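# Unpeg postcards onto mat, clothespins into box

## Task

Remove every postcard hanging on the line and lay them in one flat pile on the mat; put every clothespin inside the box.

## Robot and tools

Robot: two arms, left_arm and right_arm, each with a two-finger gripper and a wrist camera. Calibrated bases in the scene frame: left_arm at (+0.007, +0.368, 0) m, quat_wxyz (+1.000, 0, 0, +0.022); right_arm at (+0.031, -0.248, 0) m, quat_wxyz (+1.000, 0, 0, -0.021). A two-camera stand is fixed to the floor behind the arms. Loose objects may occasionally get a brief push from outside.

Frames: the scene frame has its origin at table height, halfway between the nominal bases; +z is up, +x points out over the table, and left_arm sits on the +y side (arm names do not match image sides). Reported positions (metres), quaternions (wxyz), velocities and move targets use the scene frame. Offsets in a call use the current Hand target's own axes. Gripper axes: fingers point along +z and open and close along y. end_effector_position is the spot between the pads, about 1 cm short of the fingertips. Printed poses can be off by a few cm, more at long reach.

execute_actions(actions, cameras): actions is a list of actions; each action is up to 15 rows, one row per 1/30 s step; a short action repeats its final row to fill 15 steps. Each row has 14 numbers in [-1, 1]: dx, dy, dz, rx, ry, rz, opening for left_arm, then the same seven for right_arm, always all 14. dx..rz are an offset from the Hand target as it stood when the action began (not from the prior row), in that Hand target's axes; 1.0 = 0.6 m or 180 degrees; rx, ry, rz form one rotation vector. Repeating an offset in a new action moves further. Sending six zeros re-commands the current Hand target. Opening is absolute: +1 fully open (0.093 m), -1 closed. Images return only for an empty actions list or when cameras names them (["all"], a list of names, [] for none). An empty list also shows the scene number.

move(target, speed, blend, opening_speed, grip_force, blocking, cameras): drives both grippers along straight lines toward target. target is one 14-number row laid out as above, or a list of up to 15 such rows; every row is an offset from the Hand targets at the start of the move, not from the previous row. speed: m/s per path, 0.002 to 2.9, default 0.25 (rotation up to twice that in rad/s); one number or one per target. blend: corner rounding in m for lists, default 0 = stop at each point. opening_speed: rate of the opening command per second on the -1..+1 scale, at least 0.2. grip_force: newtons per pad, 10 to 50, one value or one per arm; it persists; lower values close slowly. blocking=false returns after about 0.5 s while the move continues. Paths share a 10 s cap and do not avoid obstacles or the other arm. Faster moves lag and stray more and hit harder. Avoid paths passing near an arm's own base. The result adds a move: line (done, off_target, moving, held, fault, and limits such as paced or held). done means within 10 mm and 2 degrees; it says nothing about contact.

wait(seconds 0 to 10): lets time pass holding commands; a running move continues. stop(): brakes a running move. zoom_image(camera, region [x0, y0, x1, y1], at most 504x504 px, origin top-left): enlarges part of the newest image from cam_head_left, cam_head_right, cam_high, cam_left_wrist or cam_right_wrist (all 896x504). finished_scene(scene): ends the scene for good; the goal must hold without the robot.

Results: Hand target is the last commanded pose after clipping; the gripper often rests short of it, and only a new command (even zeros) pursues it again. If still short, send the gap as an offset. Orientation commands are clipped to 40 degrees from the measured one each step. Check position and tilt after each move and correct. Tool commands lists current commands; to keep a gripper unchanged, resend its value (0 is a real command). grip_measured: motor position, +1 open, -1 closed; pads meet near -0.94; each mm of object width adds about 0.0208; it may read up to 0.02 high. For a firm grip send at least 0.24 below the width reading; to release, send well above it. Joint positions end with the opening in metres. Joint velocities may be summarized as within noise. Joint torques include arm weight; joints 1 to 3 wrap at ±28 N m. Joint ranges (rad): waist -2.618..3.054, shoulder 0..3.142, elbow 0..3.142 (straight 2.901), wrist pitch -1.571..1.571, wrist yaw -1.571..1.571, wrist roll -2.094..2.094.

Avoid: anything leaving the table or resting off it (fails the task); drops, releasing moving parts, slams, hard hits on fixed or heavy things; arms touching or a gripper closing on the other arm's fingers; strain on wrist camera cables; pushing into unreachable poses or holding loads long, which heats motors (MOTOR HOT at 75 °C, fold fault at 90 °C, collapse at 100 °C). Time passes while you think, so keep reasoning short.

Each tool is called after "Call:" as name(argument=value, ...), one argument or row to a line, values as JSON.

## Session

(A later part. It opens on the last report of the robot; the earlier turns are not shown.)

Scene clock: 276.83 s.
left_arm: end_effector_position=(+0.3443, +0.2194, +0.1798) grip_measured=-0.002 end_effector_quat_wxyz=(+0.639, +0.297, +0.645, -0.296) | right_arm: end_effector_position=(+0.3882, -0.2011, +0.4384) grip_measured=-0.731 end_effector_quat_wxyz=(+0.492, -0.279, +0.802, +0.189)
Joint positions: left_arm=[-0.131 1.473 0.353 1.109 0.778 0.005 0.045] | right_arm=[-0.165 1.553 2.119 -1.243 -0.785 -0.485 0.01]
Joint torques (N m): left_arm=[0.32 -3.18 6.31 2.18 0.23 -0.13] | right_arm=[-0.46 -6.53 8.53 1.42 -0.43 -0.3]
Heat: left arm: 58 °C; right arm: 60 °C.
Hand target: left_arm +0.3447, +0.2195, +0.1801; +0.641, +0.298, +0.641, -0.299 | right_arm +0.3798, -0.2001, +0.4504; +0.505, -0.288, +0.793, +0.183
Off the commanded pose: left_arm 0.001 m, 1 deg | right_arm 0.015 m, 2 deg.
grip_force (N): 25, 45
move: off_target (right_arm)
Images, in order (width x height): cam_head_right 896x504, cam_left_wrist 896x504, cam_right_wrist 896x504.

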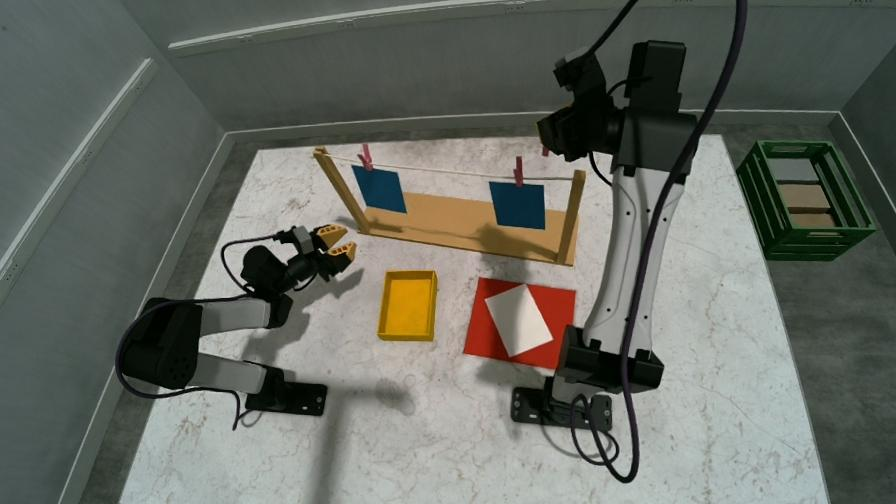

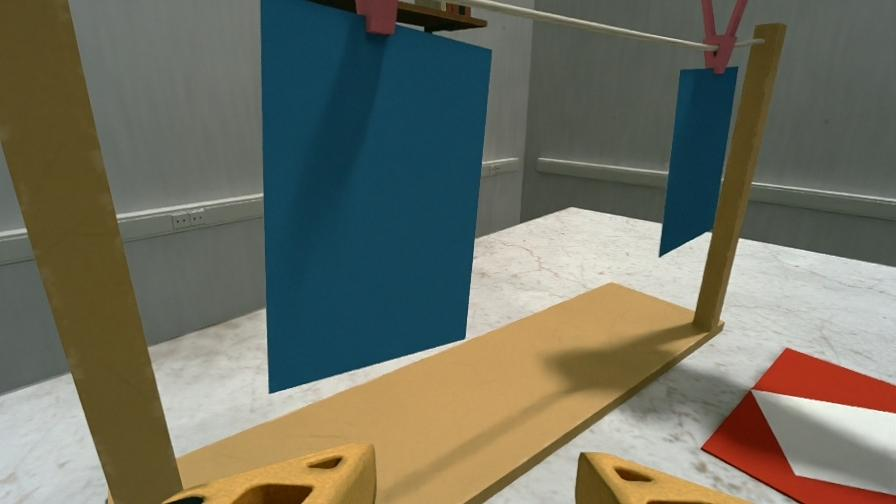

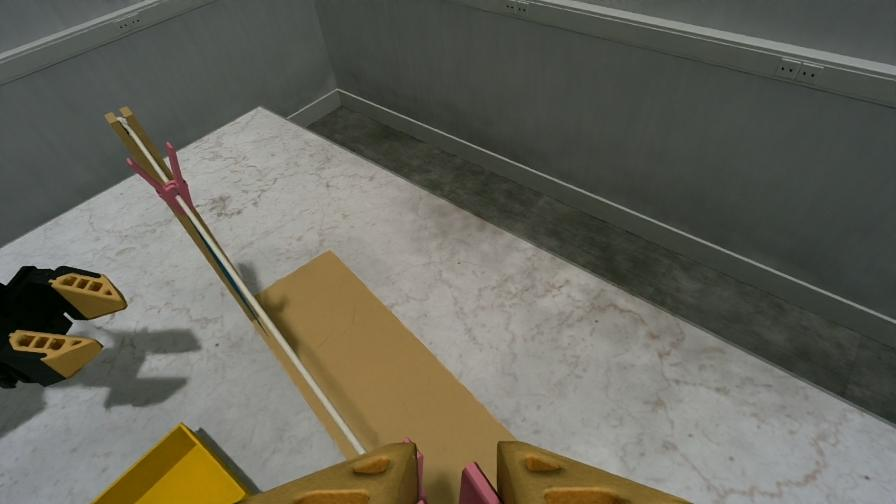

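Call:
move(
  target=[
    [-0.333,0.032,-0.038,0.05,0.05,0.01,-0.05,0.096,0.277,0.109,-0.06,0.148,-0.08,-0.76],
    [-0.45,0.1667,-0.0559,0.110,0.110,0.0197,-0.05,0.291,0.500,0.322,-0.1234,0.2955,-0.1606,-0.76],
  ],
  speed=0.25,
  blend=[0.06,0],
  cameras=["cam_head_left","cam_head_right","cam_left_wrist","cam_right_wrist"],
)

Scene clock: 309.50 s.
left_arm: end_effector_position=(+0.3978, +0.3085, +0.4524) grip_measured=-0.048 end_effector_quat_wxyz=(+0.526, +0.424, +0.667, -0.313) | right_arm: end_effector_position=(+0.2633, +0.0937, +0.2087) grip_measured=-0.731 end_effector_quat_wxyz=(+0.075, -0.610, +0.786, +0.058)
Joint positions: left_arm=[0.222 1.988 2.651 -1.572 1.249 0.914 0.043] | right_arm=[0.987 2.032 2.187 -1.549 -0.069 -0.369 0.01]
Joint torques (N m): left_arm=[0.02 -6.53 6.74 1.15 0.66 0.13] | right_arm=[0.14 -8.92 9.14 0.49 -0.01 -0.04]
Heat: left arm: 47 °C; right arm: 60 °C.
Hand target: left_arm +0.4000, +0.3097, +0.4501; +0.470, +0.470, +0.671, -0.329 | right_arm +0.2648, +0.0949, +0.2104; +0.069, -0.607, +0.790, +0.053
Off the commanded pose: left_arm 0.004 m, 9 deg | right_arm 0.002 m, 1 deg.
joint sent to its limit (left arm) — joint 4 (wrist pitch), lower limit. The joint targets are off in orientation, not in position.
joint sent to its limit (right arm) — joint 4 (wrist pitch), lower limit. The joint targets still meet the commanded pose.
grip_force (N): 25, 45
move: off_target (left_arm)
Images, in order (width x height): cam_head_left 896x504, cam_head_right 896x504, cam_left_wrist 896x504, cam_right_wrist 896x504.

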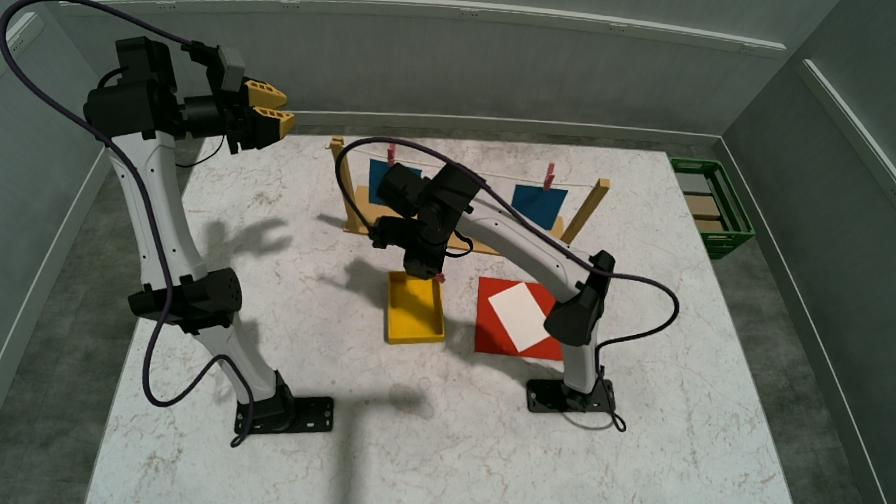

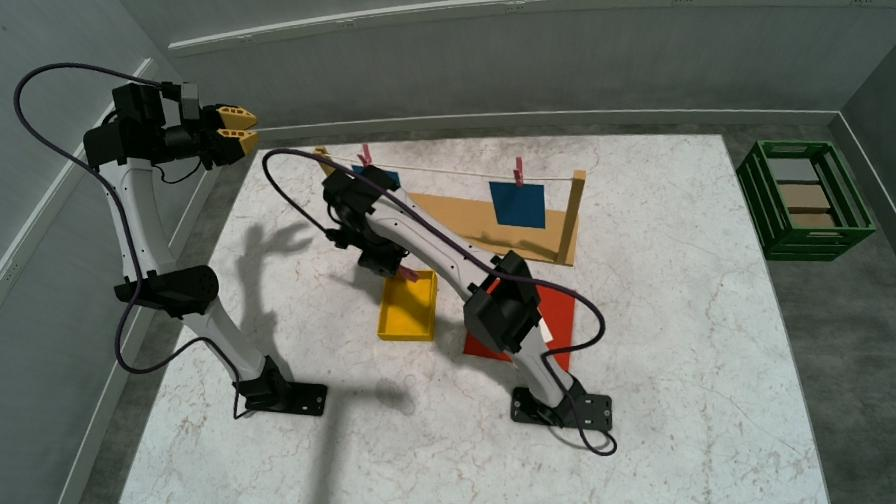

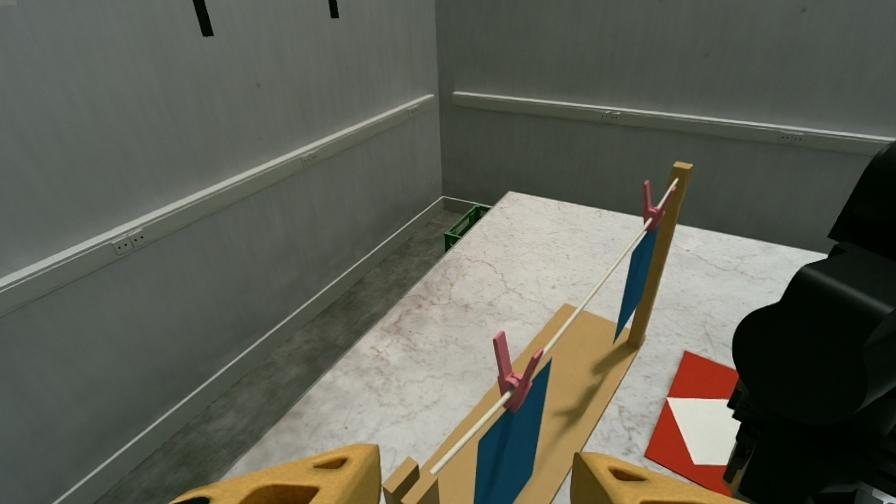

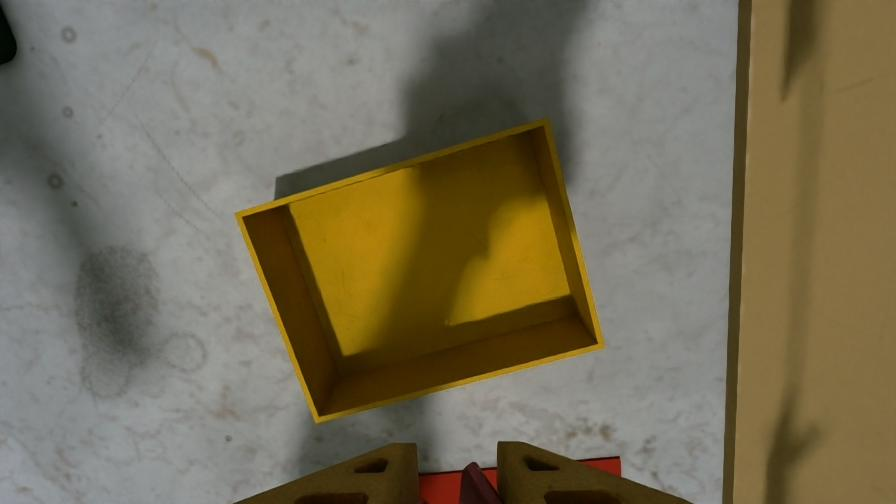

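Call:
move(
  target=[0,0,0,0,0,0,-0.05,-0.0327,0.0203,0.1412,0,0,0,-0.76],
  speed=0.2,
  cameras=["cam_right_wrist"],
)

Scene clock: 321.10 s.
left_arm: end_effector_position=(+0.3978, +0.3085, +0.4524) grip_measured=-0.048 end_effector_quat_wxyz=(+0.526, +0.424, +0.667, -0.313) | right_arm: end_effector_position=(+0.2606, +0.1277, +0.1367) grip_measured=-0.731 end_effector_quat_wxyz=(+0.070, -0.610, +0.788, +0.056)
Joint positions: left_arm=[0.222 1.988 2.651 -1.573 1.249 0.914 0.043] | right_arm=[1.041 2.082 1.967 -1.287 -0.06 -0.314 0.01]
Joint torques (N m): left_arm=[-0.01 -6.56 6.74 1.14 0.66 0.11] | right_arm=[0.34 -9.46 7.19 0.72 0 -0.05]
Heat: left arm: 46 °C; right arm: 60 °C.
Hand target: left_arm +0.4000, +0.3097, +0.4501; +0.470, +0.470, +0.671, -0.329 | right_arm +0.2618, +0.1308, +0.1302; +0.069, -0.607, +0.790, +0.053
Off the commanded pose: left_arm 0.003 m, 9 deg | right_arm 0.007 m, 1 deg.
joint sent to its limit (left arm) — joint 4 (wrist pitch), lower limit. The joint targets are off in orientation, not in position.
grip_force (N): 25, 45
move: off_target (left_arm)
Images, in order (width x height): cam_right_wrist 896x504.

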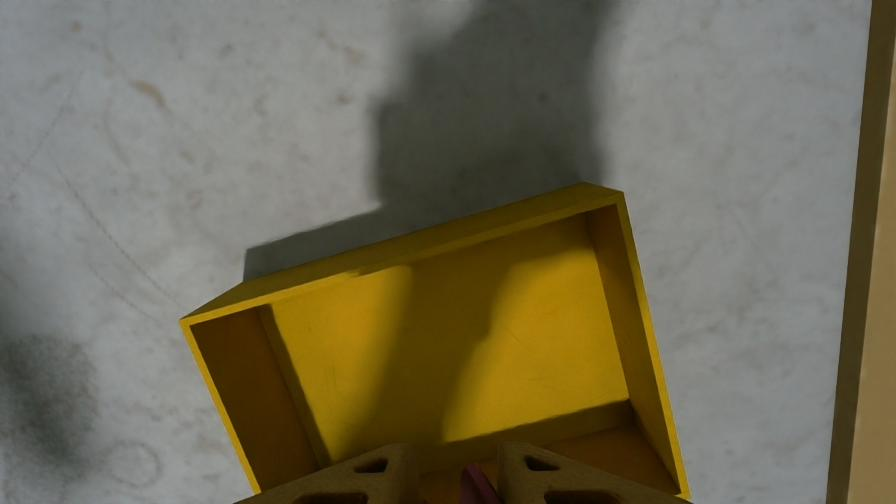

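Call:
move(
  target=[0,0,0,0,0,0,-0.05,0.0312,0,0.1773,0,0,0,-0.76],
  speed=0.15,
  cameras=["cam_right_wrist","cam_high"],
)

Scene clock: 328.00 s.
left_arm: end_effector_position=(+0.3978, +0.3085, +0.4524) grip_measured=-0.048 end_effector_quat_wxyz=(+0.526, +0.424, +0.667, -0.313) | right_arm: end_effector_position=(+0.2613, +0.1273, +0.0375) grip_measured=-0.731 end_effector_quat_wxyz=(+0.071, -0.609, +0.788, +0.054)
Joint positions: left_arm=[0.222 1.988 2.651 -1.573 1.249 0.914 0.043] | right_arm=[1.041 2.109 1.612 -0.904 -0.055 -0.313 0.01]
Joint torques (N m): left_arm=[0.02 -6.58 6.71 1.14 0.65 0.12] | right_arm=[0.32 -8.27 5.96 0.96 -0.05 -0.05]
Heat: left arm: 45 °C; right arm: 60 °C.
Hand target: left_arm +0.4000, +0.3097, +0.4501; +0.470, +0.470, +0.671, -0.329 | right_arm +0.2619, +0.1308, +0.0222; +0.069, -0.607, +0.790, +0.053
Off the commanded pose: left_arm 0.003 m, 9 deg | right_arm 0.016 m, 0 deg.
joint sent to its limit (left arm) — joint 4 (wrist pitch), lower limit. The joint targets are off in orientation, not in position.
grip_force (N): 25, 45
move: off_target (left_arm, right_arm)
Images, in order (width x height): cam_high 896x504, cam_right_wrist 896x504.

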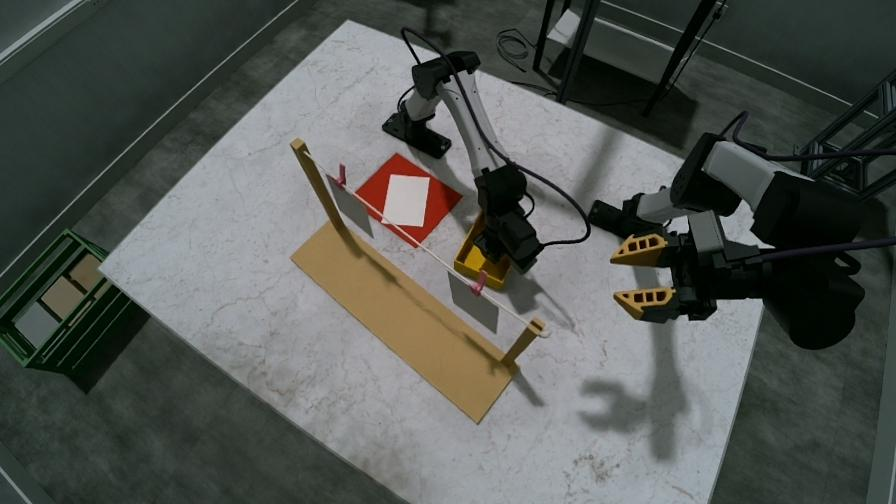

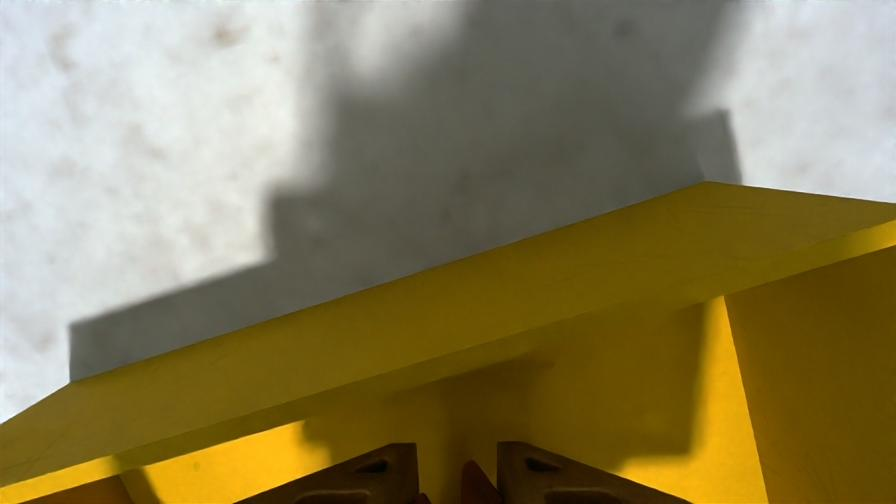

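Call:
move(
  target=[
    [0,0,0,0,0,0,-0.05,0.0035,0,0.0235,0,0,0,-0.76],
    [0,0,0,0,0,0,-0.05,0.0035,0,0.0235,0,0,0,0.0],
  ],
  speed=0.1,
  opening_speed=0.5,
  cameras=["cam_right_wrist"],
)

Scene clock: 332.67 s.
left_arm: end_effector_position=(+0.3978, +0.3085, +0.4524) grip_measured=-0.048 end_effector_quat_wxyz=(+0.526, +0.424, +0.667, -0.313) | right_arm: end_effector_position=(+0.2645, +0.1322, +0.0218) grip_measured=-0.002 end_effector_quat_wxyz=(+0.079, -0.608, +0.788, +0.058)
Joint positions: left_arm=[0.222 1.988 2.651 -1.573 1.249 0.914 0.043] | right_arm=[1.041 2.132 1.58 -0.831 -0.055 -0.311 0.045]
Joint torques (N m): left_arm=[0.01 -6.6 6.72 1.14 0.66 0.12] | right_arm=[0.38 -8.73 6.2 0.75 -0.05 -0.08]
Heat: left arm: 45 °C; right arm: 59 °C.
Hand target: left_arm +0.4000, +0.3097, +0.4501; +0.470, +0.470, +0.671, -0.329 | right_arm +0.2620, +0.1312, +0.0081; +0.069, -0.607, +0.790, +0.053
Off the commanded pose: left_arm 0.003 m, 9 deg | right_arm 0.014 m, 1 deg.
joint sent to its limit (left arm) — joint 4 (wrist pitch), lower limit. The joint targets are off in orientation, not in position.
grip_force (N): 25, 45
move: off_target (left_arm, right_arm); target 2's new opening was sent with right_arm's hand 0.022 m and 1 deg from that target
Images, in order (width x height): cam_right_wrist 896x504.

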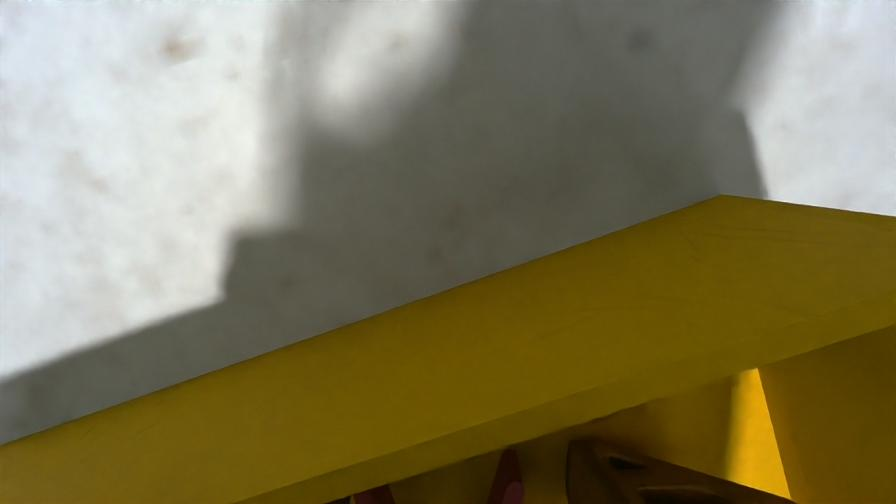

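Call:
move(
  target=[
    [0,0,0,0,0,0,-0.05,-0.0145,0,-0.082,0,0,0,0.0],
    [0,0,0,0,0,0,-0.05,-0.0578,0,-0.328,0,0,0,0.0],
  ],
  speed=[0.08,0.2],
  blend=[0.01,0],
  cameras=["cam_right_wrist","cam_left_wrist"],
)

Scene clock: 337.23 s.
left_arm: end_effector_position=(+0.3978, +0.3085, +0.4524) grip_measured=-0.048 end_effector_quat_wxyz=(+0.526, +0.424, +0.667, -0.313) | right_arm: end_effector_position=(+0.2635, +0.1306, +0.2135) grip_measured=-0.002 end_effector_quat_wxyz=(+0.104, -0.606, +0.786, +0.066)
Joint positions: left_arm=[0.222 1.988 2.651 -1.573 1.249 0.914 0.043] | right_arm=[1.041 2.131 2.348 -1.548 -0.055 -0.31 0.045]
Joint torques (N m): left_arm=[0.01 -6.58 6.71 1.15 0.66 0.12] | right_arm=[0.39 -9.28 7.46 0.62 -0.05 -0.06]
Heat: left arm: 45 °C; right arm: 59 °C.
Hand target: left_arm +0.4000, +0.3097, +0.4501; +0.470, +0.470, +0.671, -0.329 | right_arm +0.2619, +0.1312, +0.2078; +0.069, -0.607, +0.790, +0.053
Off the commanded pose: left_arm 0.003 m, 9 deg | right_arm 0.006 m, 4 deg.
joint sent to its limit (left arm) — joint 4 (wrist pitch), lower limit. The joint targets are off in orientation, not in position.
joint sent to its limit (right arm) — joint 4 (wrist pitch), lower limit. The joint targets are off in orientation, not in position.
grip_force (N): 25, 45
move: off_target (left_arm, right_arm)
Images, in order (width x height): cam_left_wrist 896x504, cam_right_wrist 896x504.

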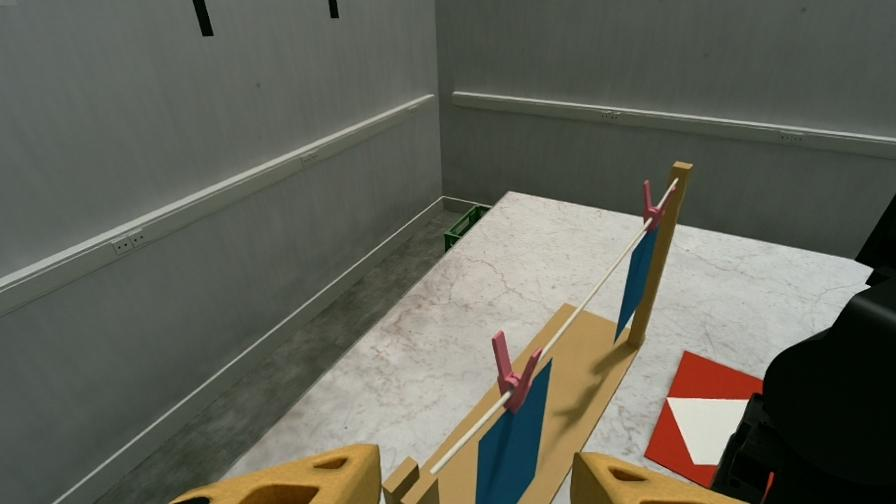

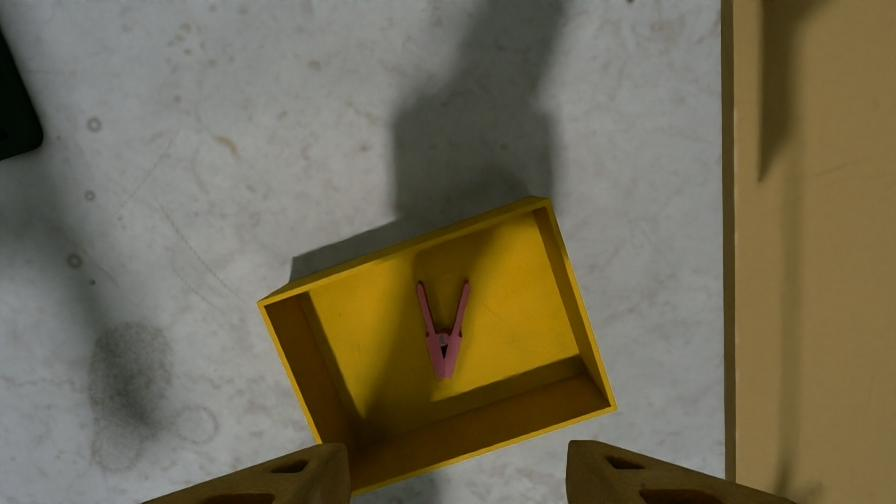

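Call:
move(
  target=[
    [0,0,0,0,0,0,-0.05,0.139,-0.0885,-0.0787,0.007,-0.222,0.006,0.0],
    [0,0,0,0,0,0,-0.05,0.1238,-0.294,0.051,0.0142,-0.444,0.012,0.0],
  ],
  speed=0.3,
  blend=[0.05,0],
  cameras=["cam_right_wrist","cam_left_wrist","cam_head_left"],
)

Scene clock: 346.77 s.
left_arm: end_effector_position=(+0.3978, +0.3085, +0.4524) grip_measured=-0.048 end_effector_quat_wxyz=(+0.526, +0.424, +0.667, -0.313) | right_arm: end_effector_position=(+0.4154, +0.0211, +0.1768) grip_measured=-0.002 end_effector_quat_wxyz=(+0.582, -0.423, +0.562, +0.409)
Joint positions: left_arm=[0.222 1.988 2.651 -1.573 1.249 0.914 0.043] | right_arm=[0.358 1.914 0.828 1.107 -0.942 -0.016 0.045]
Joint torques (N m): left_arm=[-0.01 -6.58 6.74 1.14 0.65 0.12] | right_arm=[-0.12 -6.57 5.33 1.78 -0.05 -0.04]
Heat: left arm: 45 °C; right arm: 58 °C.
Hand target: left_arm +0.4000, +0.3097, +0.4501; +0.470, +0.470, +0.671, -0.329 | right_arm +0.4149, +0.0202, +0.1648; +0.572, -0.416, +0.572, +0.415
Off the commanded pose: left_arm 0.003 m, 9 deg | right_arm 0.012 m, 2 deg.
joint sent to its limit (left arm) — joint 4 (wrist pitch), lower limit. The joint targets are off in orientation, not in position.
grip_force (N): 25, 45
move: off_target (left_arm, right_arm)
Images, in order (width x height): cam_head_left 896x504, cam_left_wrist 896x504, cam_right_wrist 896x504.

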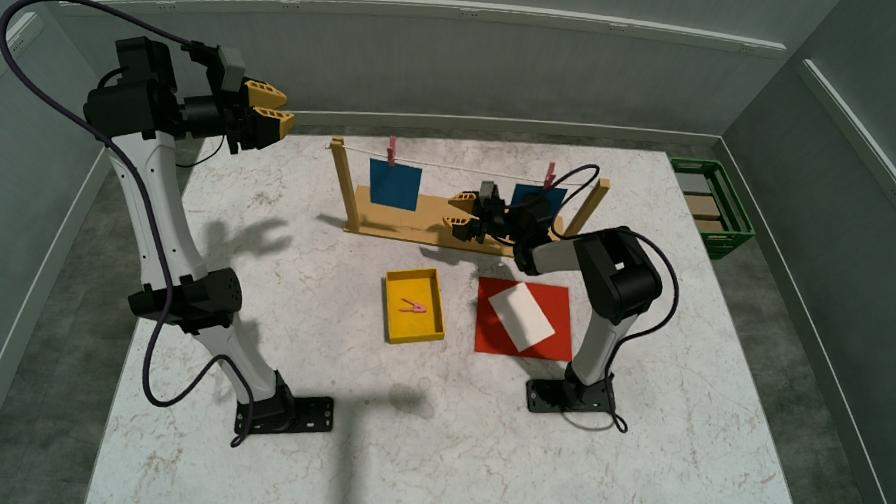

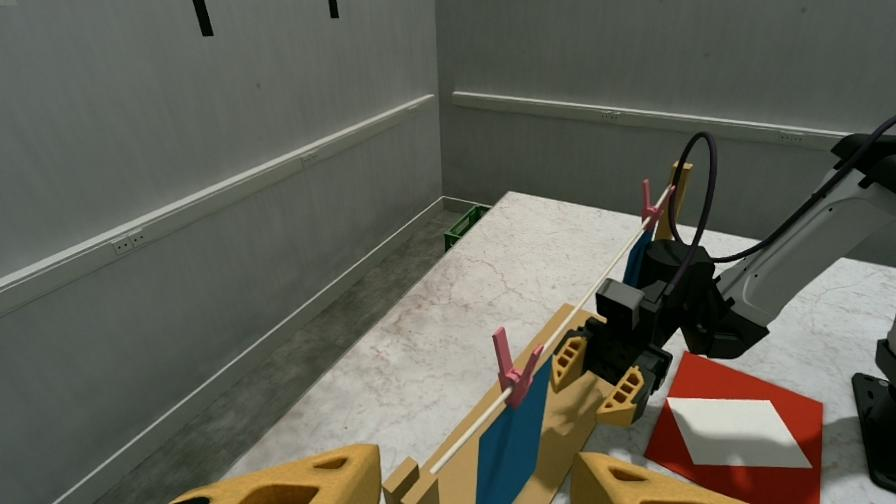

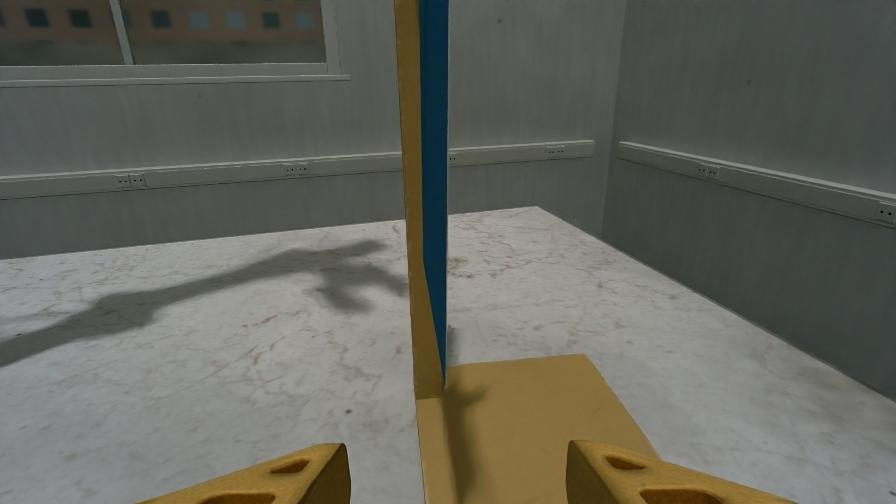

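Call:
move(
  target=[0,0,0,0,0,0,-0.05,0,0.01,0.1333,0,0,0,0.0],
  speed=0.15,
  cameras=["cam_right_wrist","cam_left_wrist","cam_head_left"],
)

Scene clock: 353.87 s.
left_arm: end_effector_position=(+0.3978, +0.3085, +0.4524) grip_measured=-0.048 end_effector_quat_wxyz=(+0.526, +0.424, +0.667, -0.313) | right_arm: end_effector_position=(+0.4273, +0.0950, +0.1694) grip_measured=-0.002 end_effector_quat_wxyz=(+0.575, -0.422, +0.565, +0.415)
Joint positions: left_arm=[0.222 1.988 2.651 -1.573 1.249 0.914 0.043] | right_arm=[0.526 2.047 1.009 1.048 -0.783 -0.009 0.045]
Joint torques (N m): left_arm=[-0.01 -6.63 6.72 1.14 0.65 0.12] | right_arm=[0.18 -7.92 9.13 1.64 0.07 -0.08]
Heat: left arm: 45 °C; right arm: 57 °C.
Hand target: left_arm +0.4000, +0.3097, +0.4501; +0.470, +0.470, +0.671, -0.329 | right_arm +0.4340, +0.0981, +0.1648; +0.572, -0.416, +0.572, +0.415
Off the commanded pose: left_arm 0.003 m, 9 deg | right_arm 0.009 m, 1 deg.
joint sent to its limit (left arm) — joint 4 (wrist pitch), lower limit. The joint targets are off in orientation, not in position.
grip_force (N): 25, 45
move: off_target (left_arm)
Images, in order (width x height): cam_head_left 896x504, cam_left_wrist 896x504, cam_right_wrist 896x504.

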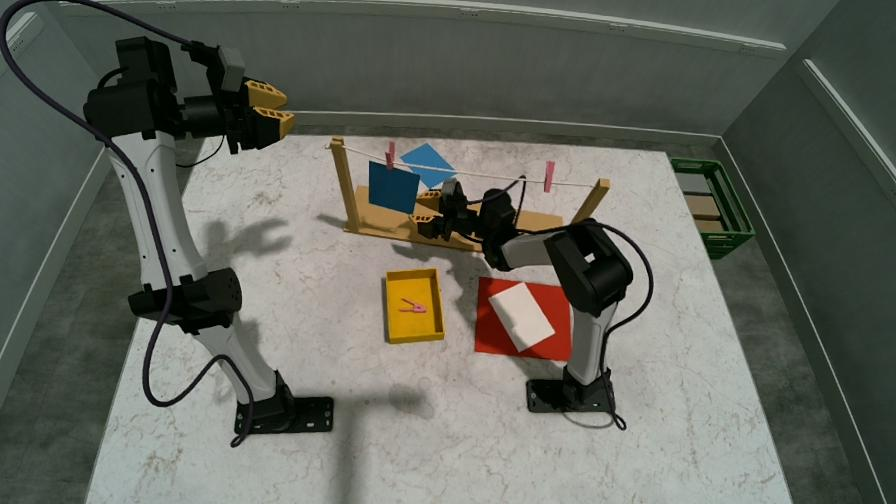

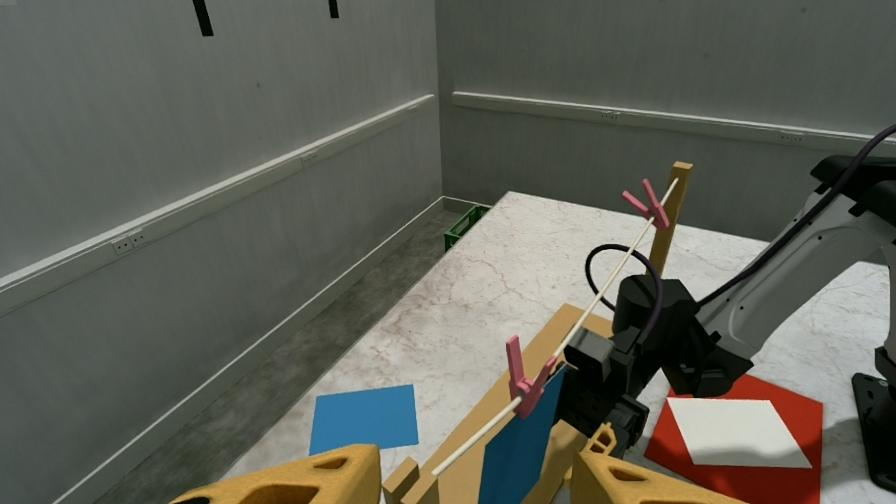

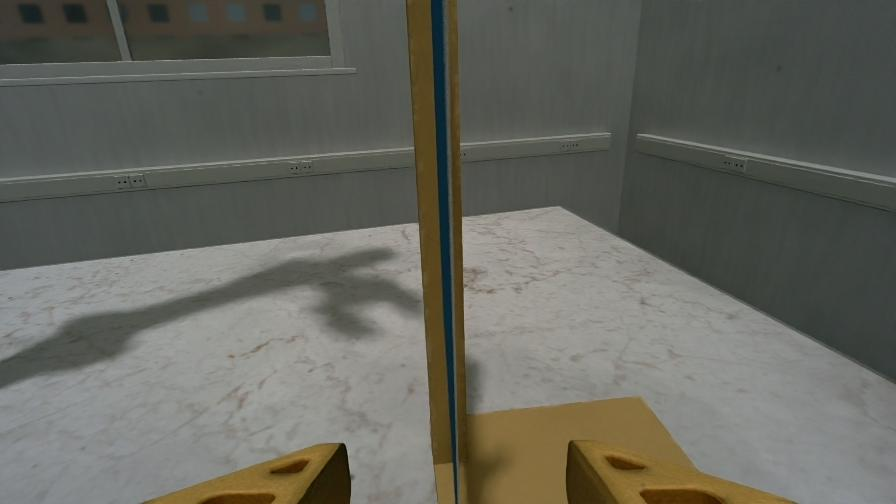

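Call:
wait(
  seconds=0.1,
  cameras=["cam_high","cam_head_right","cam_head_left"],
)

Call:
zoom_image(
  camera="cam_high",
  region=[250, 120, 602, 460],
)

Call:
zoom_image(
  camera="cam_head_left",
  region=[310, 110, 630, 290],
)

Call:
zoom_image(
  camera="cam_head_right",
  region=[290, 110, 610, 290],
)

Scene clock: 366.60 s.
left_arm: end_effector_position=(+0.3978, +0.3085, +0.4524) grip_measured=-0.048 end_effector_quat_wxyz=(+0.526, +0.424, +0.667, -0.313) | right_arm: end_effector_position=(+0.4274, +0.0950, +0.1694) grip_measured=-0.002 end_effector_quat_wxyz=(+0.575, -0.421, +0.565, +0.415)
Joint positions: left_arm=[0.222 1.988 2.651 -1.573 1.249 0.914 0.043] | right_arm=[0.526 2.047 1.009 1.048 -0.782 -0.009 0.045]
Joint torques (N m): left_arm=[-0.03 -6.57 6.75 1.14 0.65 0.12] | right_arm=[0.18 -7.9 9.11 1.64 0.07 -0.07]
Heat: left arm: 44 °C; right arm: 59 °C.
Hand target: left_arm +0.4000, +0.3097, +0.4501; +0.470, +0.470, +0.671, -0.329 | right_arm +0.4340, +0.0981, +0.1647; +0.572, -0.416, +0.572, +0.415
Tool commands: left_gripper/opening=-0.05 right_gripper/opening=+0.0
Off the commanded pose: left_arm 0.003 m, 9 deg | right_arm 0.009 m, 1 deg.
grip_force (N): 25, 45
wait: 0.10 s; at rest from the start
Images, in order (width x height): cam_head_left 896x504, cam_head_right 896x504, cam_high 896x504.

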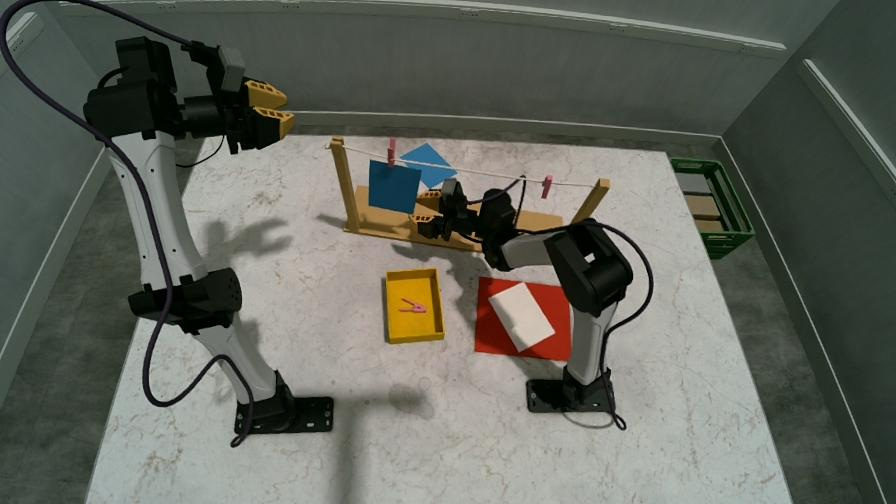

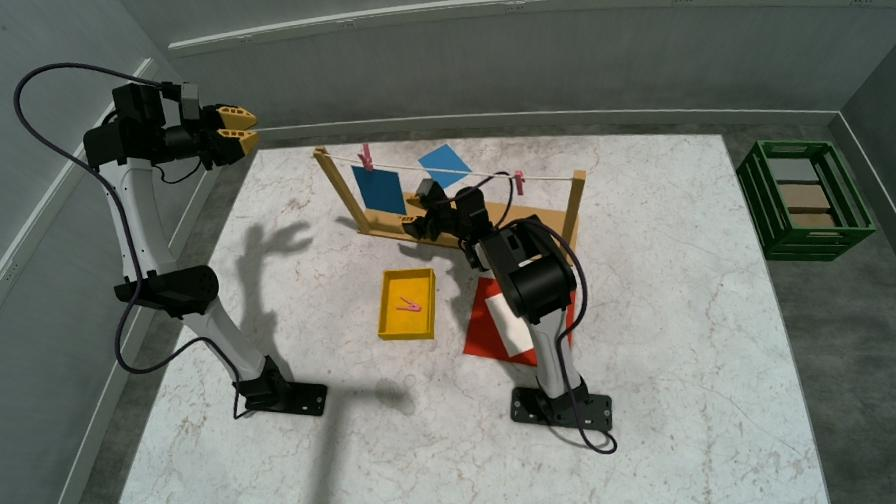

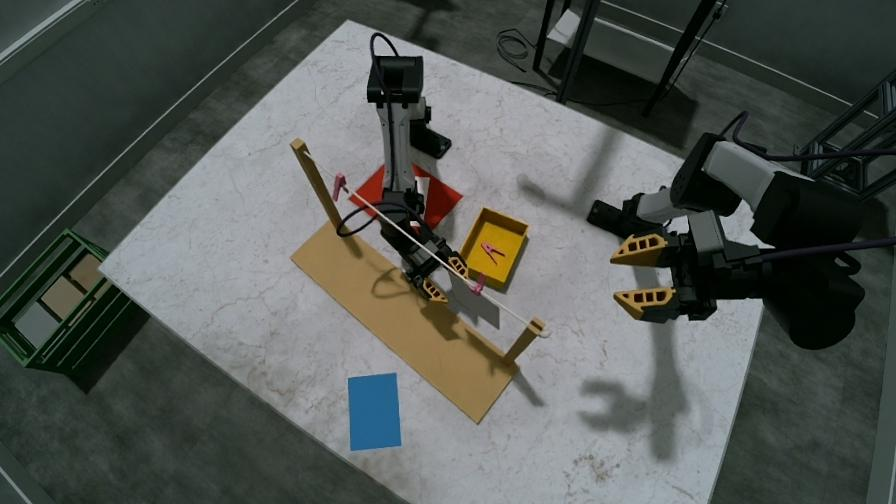

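Scaled by 1.432 from the camera's 896x504 image, which has a finer 1280x720 frame.

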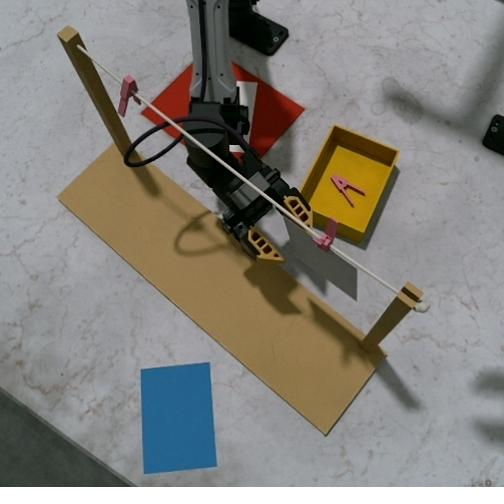

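Scaled by 1.575 from the camera's 896x504 image, which has a finer 1280x720 frame.

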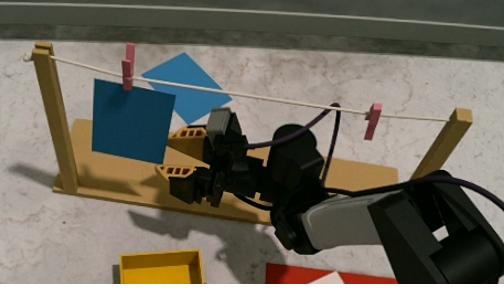

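Scaled by 1.575 from the camera's 896x504 image, which has a finer 1280x720 frame.

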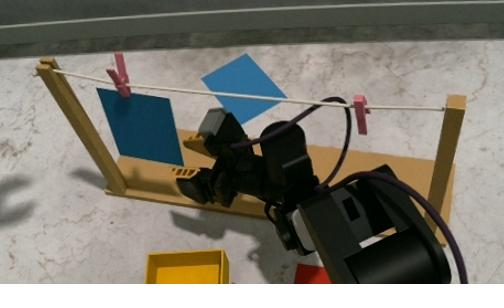

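Call:
move(
  target=[0,0,0,0,0,0,-0.05,0,0.006,0.065,0,0,0,0.0],
  speed=0.1,
  cameras=["cam_right_wrist","cam_left_wrist"],
)

Scene clock: 402.53 s.
left_arm: end_effector_position=(+0.3978, +0.3085, +0.4524) grip_measured=-0.048 end_effector_quat_wxyz=(+0.526, +0.424, +0.667, -0.313) | right_arm: end_effector_position=(+0.4367, +0.1324, +0.1705) grip_measured=-0.002 end_effector_quat_wxyz=(+0.576, -0.421, +0.564, +0.415)
Joint positions: left_arm=[0.222 1.988 2.651 -1.573 1.249 0.914 0.043] | right_arm=[0.595 2.12 1.138 0.994 -0.712 -0.009 0.045]
Joint torques (N m): left_arm=[0.03 -6.6 6.71 1.14 0.65 0.12] | right_arm=[0.28 -8.65 9.4 1.65 0.08 -0.07]
Heat: left arm: 44 °C; right arm: 61 °C.
Hand target: left_arm +0.4000, +0.3097, +0.4501; +0.470, +0.470, +0.671, -0.329 | right_arm +0.4425, +0.1363, +0.1647; +0.572, -0.416, +0.572, +0.415
Off the commanded pose: left_arm 0.003 m, 9 deg | right_arm 0.009 m, 1 deg.
joint sent to its limit (left arm) — joint 4 (wrist pitch), lower limit. The joint targets are off in orientation, not in position.
grip_force (N): 25, 45
move: off_target (left_arm)
Images, in order (width x height): cam_left_wrist 896x504, cam_right_wrist 896x504.

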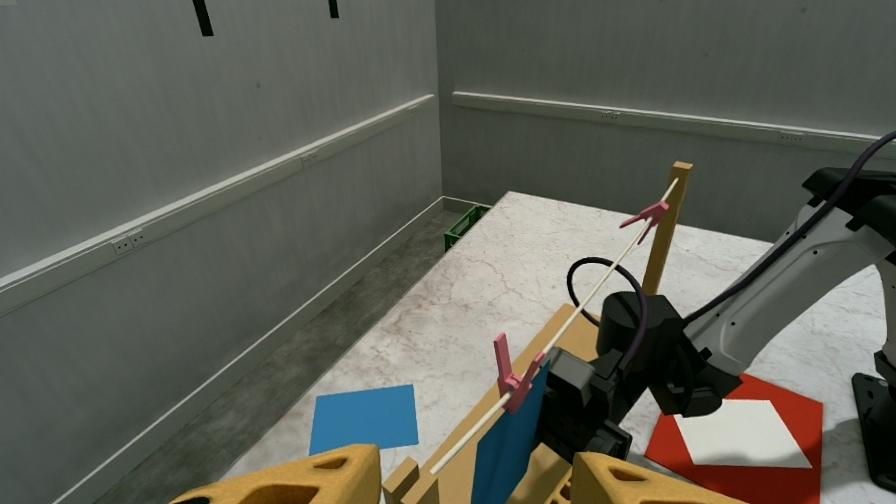

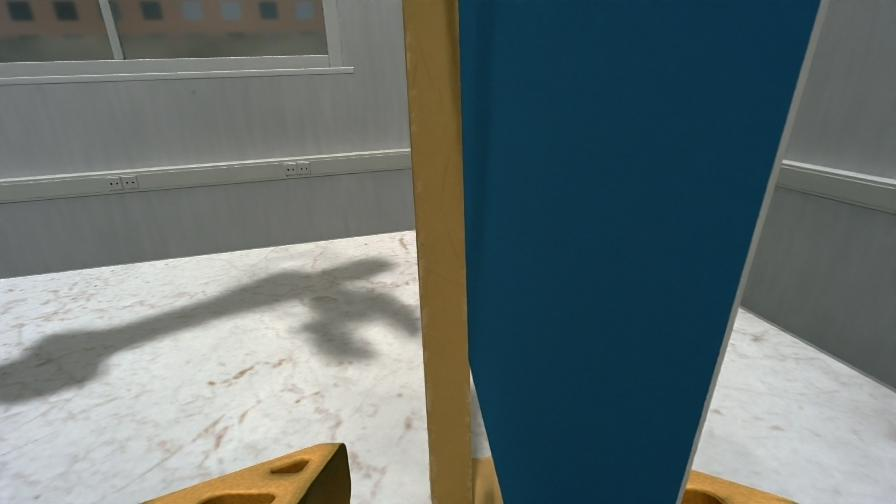

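Call:
move(
  target=[0,0,0,0,0,0,-0.05,0,0,-0.025,0,0,0,0.0],
  speed=0.1,
  cameras=["cam_right_wrist","cam_left_wrist"],
)

Call:
zoom_image(
  camera="cam_left_wrist",
  region=[440, 300, 680, 504],
)

Scene clock: 409.67 s.
left_arm: end_effector_position=(+0.3978, +0.3085, +0.4524) grip_measured=-0.048 end_effector_quat_wxyz=(+0.526, +0.424, +0.667, -0.313) | right_arm: end_effector_position=(+0.4385, +0.1252, +0.1631) grip_measured=-0.002 end_effector_quat_wxyz=(+0.572, -0.418, +0.573, +0.413)
Joint positions: left_arm=[0.222 1.988 2.651 -1.573 1.249 0.914 0.043] | right_arm=[0.582 2.12 1.118 0.994 -0.716 -0.009 0.045]
Joint torques (N m): left_arm=[0.01 -6.6 6.74 1.15 0.66 0.11] | right_arm=[-0.43 -11.3 6.17 1.88 -0.1 -0.09]
Heat: left arm: 44 °C; right arm: 61 °C.
Hand target: left_arm +0.4000, +0.3097, +0.4501; +0.470, +0.470, +0.671, -0.329 | right_arm +0.4379, +0.1220, +0.1647; +0.572, -0.416, +0.572, +0.415
Off the commanded pose: left_arm 0.003 m, 9 deg | right_arm 0.004 m, 0 deg.
joint sent to its limit (left arm) — joint 4 (wrist pitch), lower limit. The joint targets are off in orientation, not in position.
grip_force (N): 25, 45
move: off_target (left_arm)
Images, in order (width x height): cam_left_wrist 896x504, cam_right_wrist 896x504.

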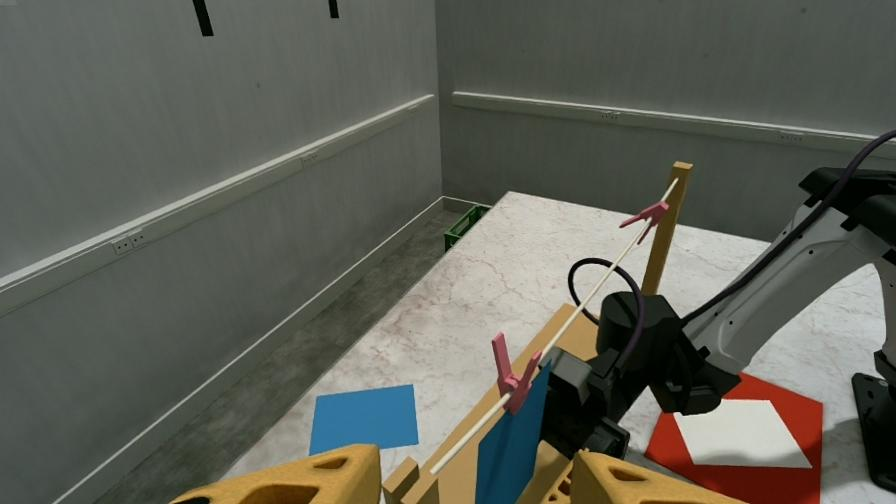

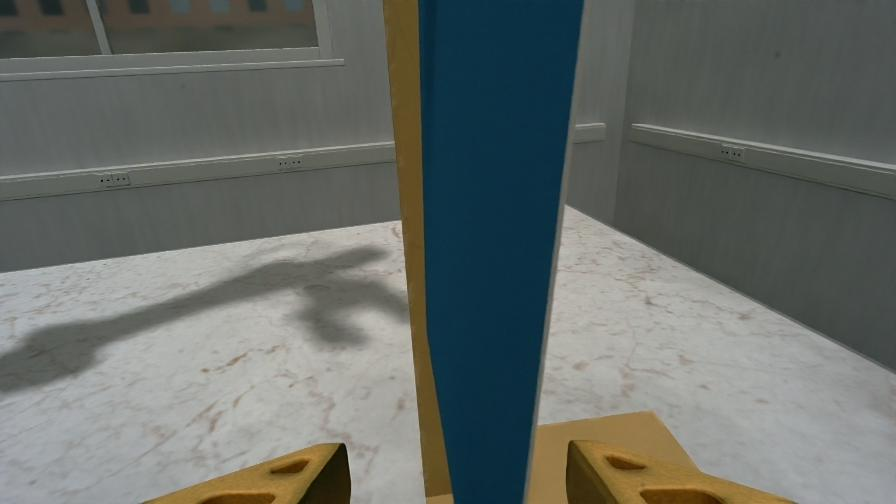

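Scaled by 2.100 from the camera's 896x504 image, which has a finer 1280x720 frame.

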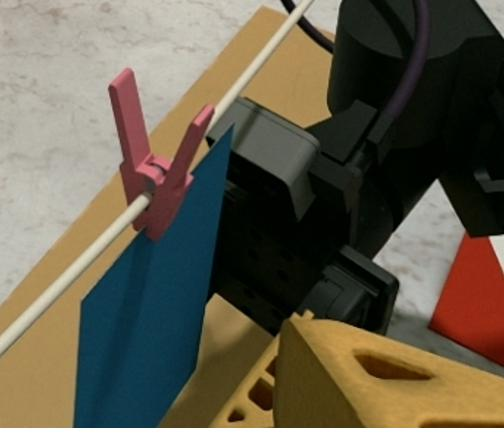

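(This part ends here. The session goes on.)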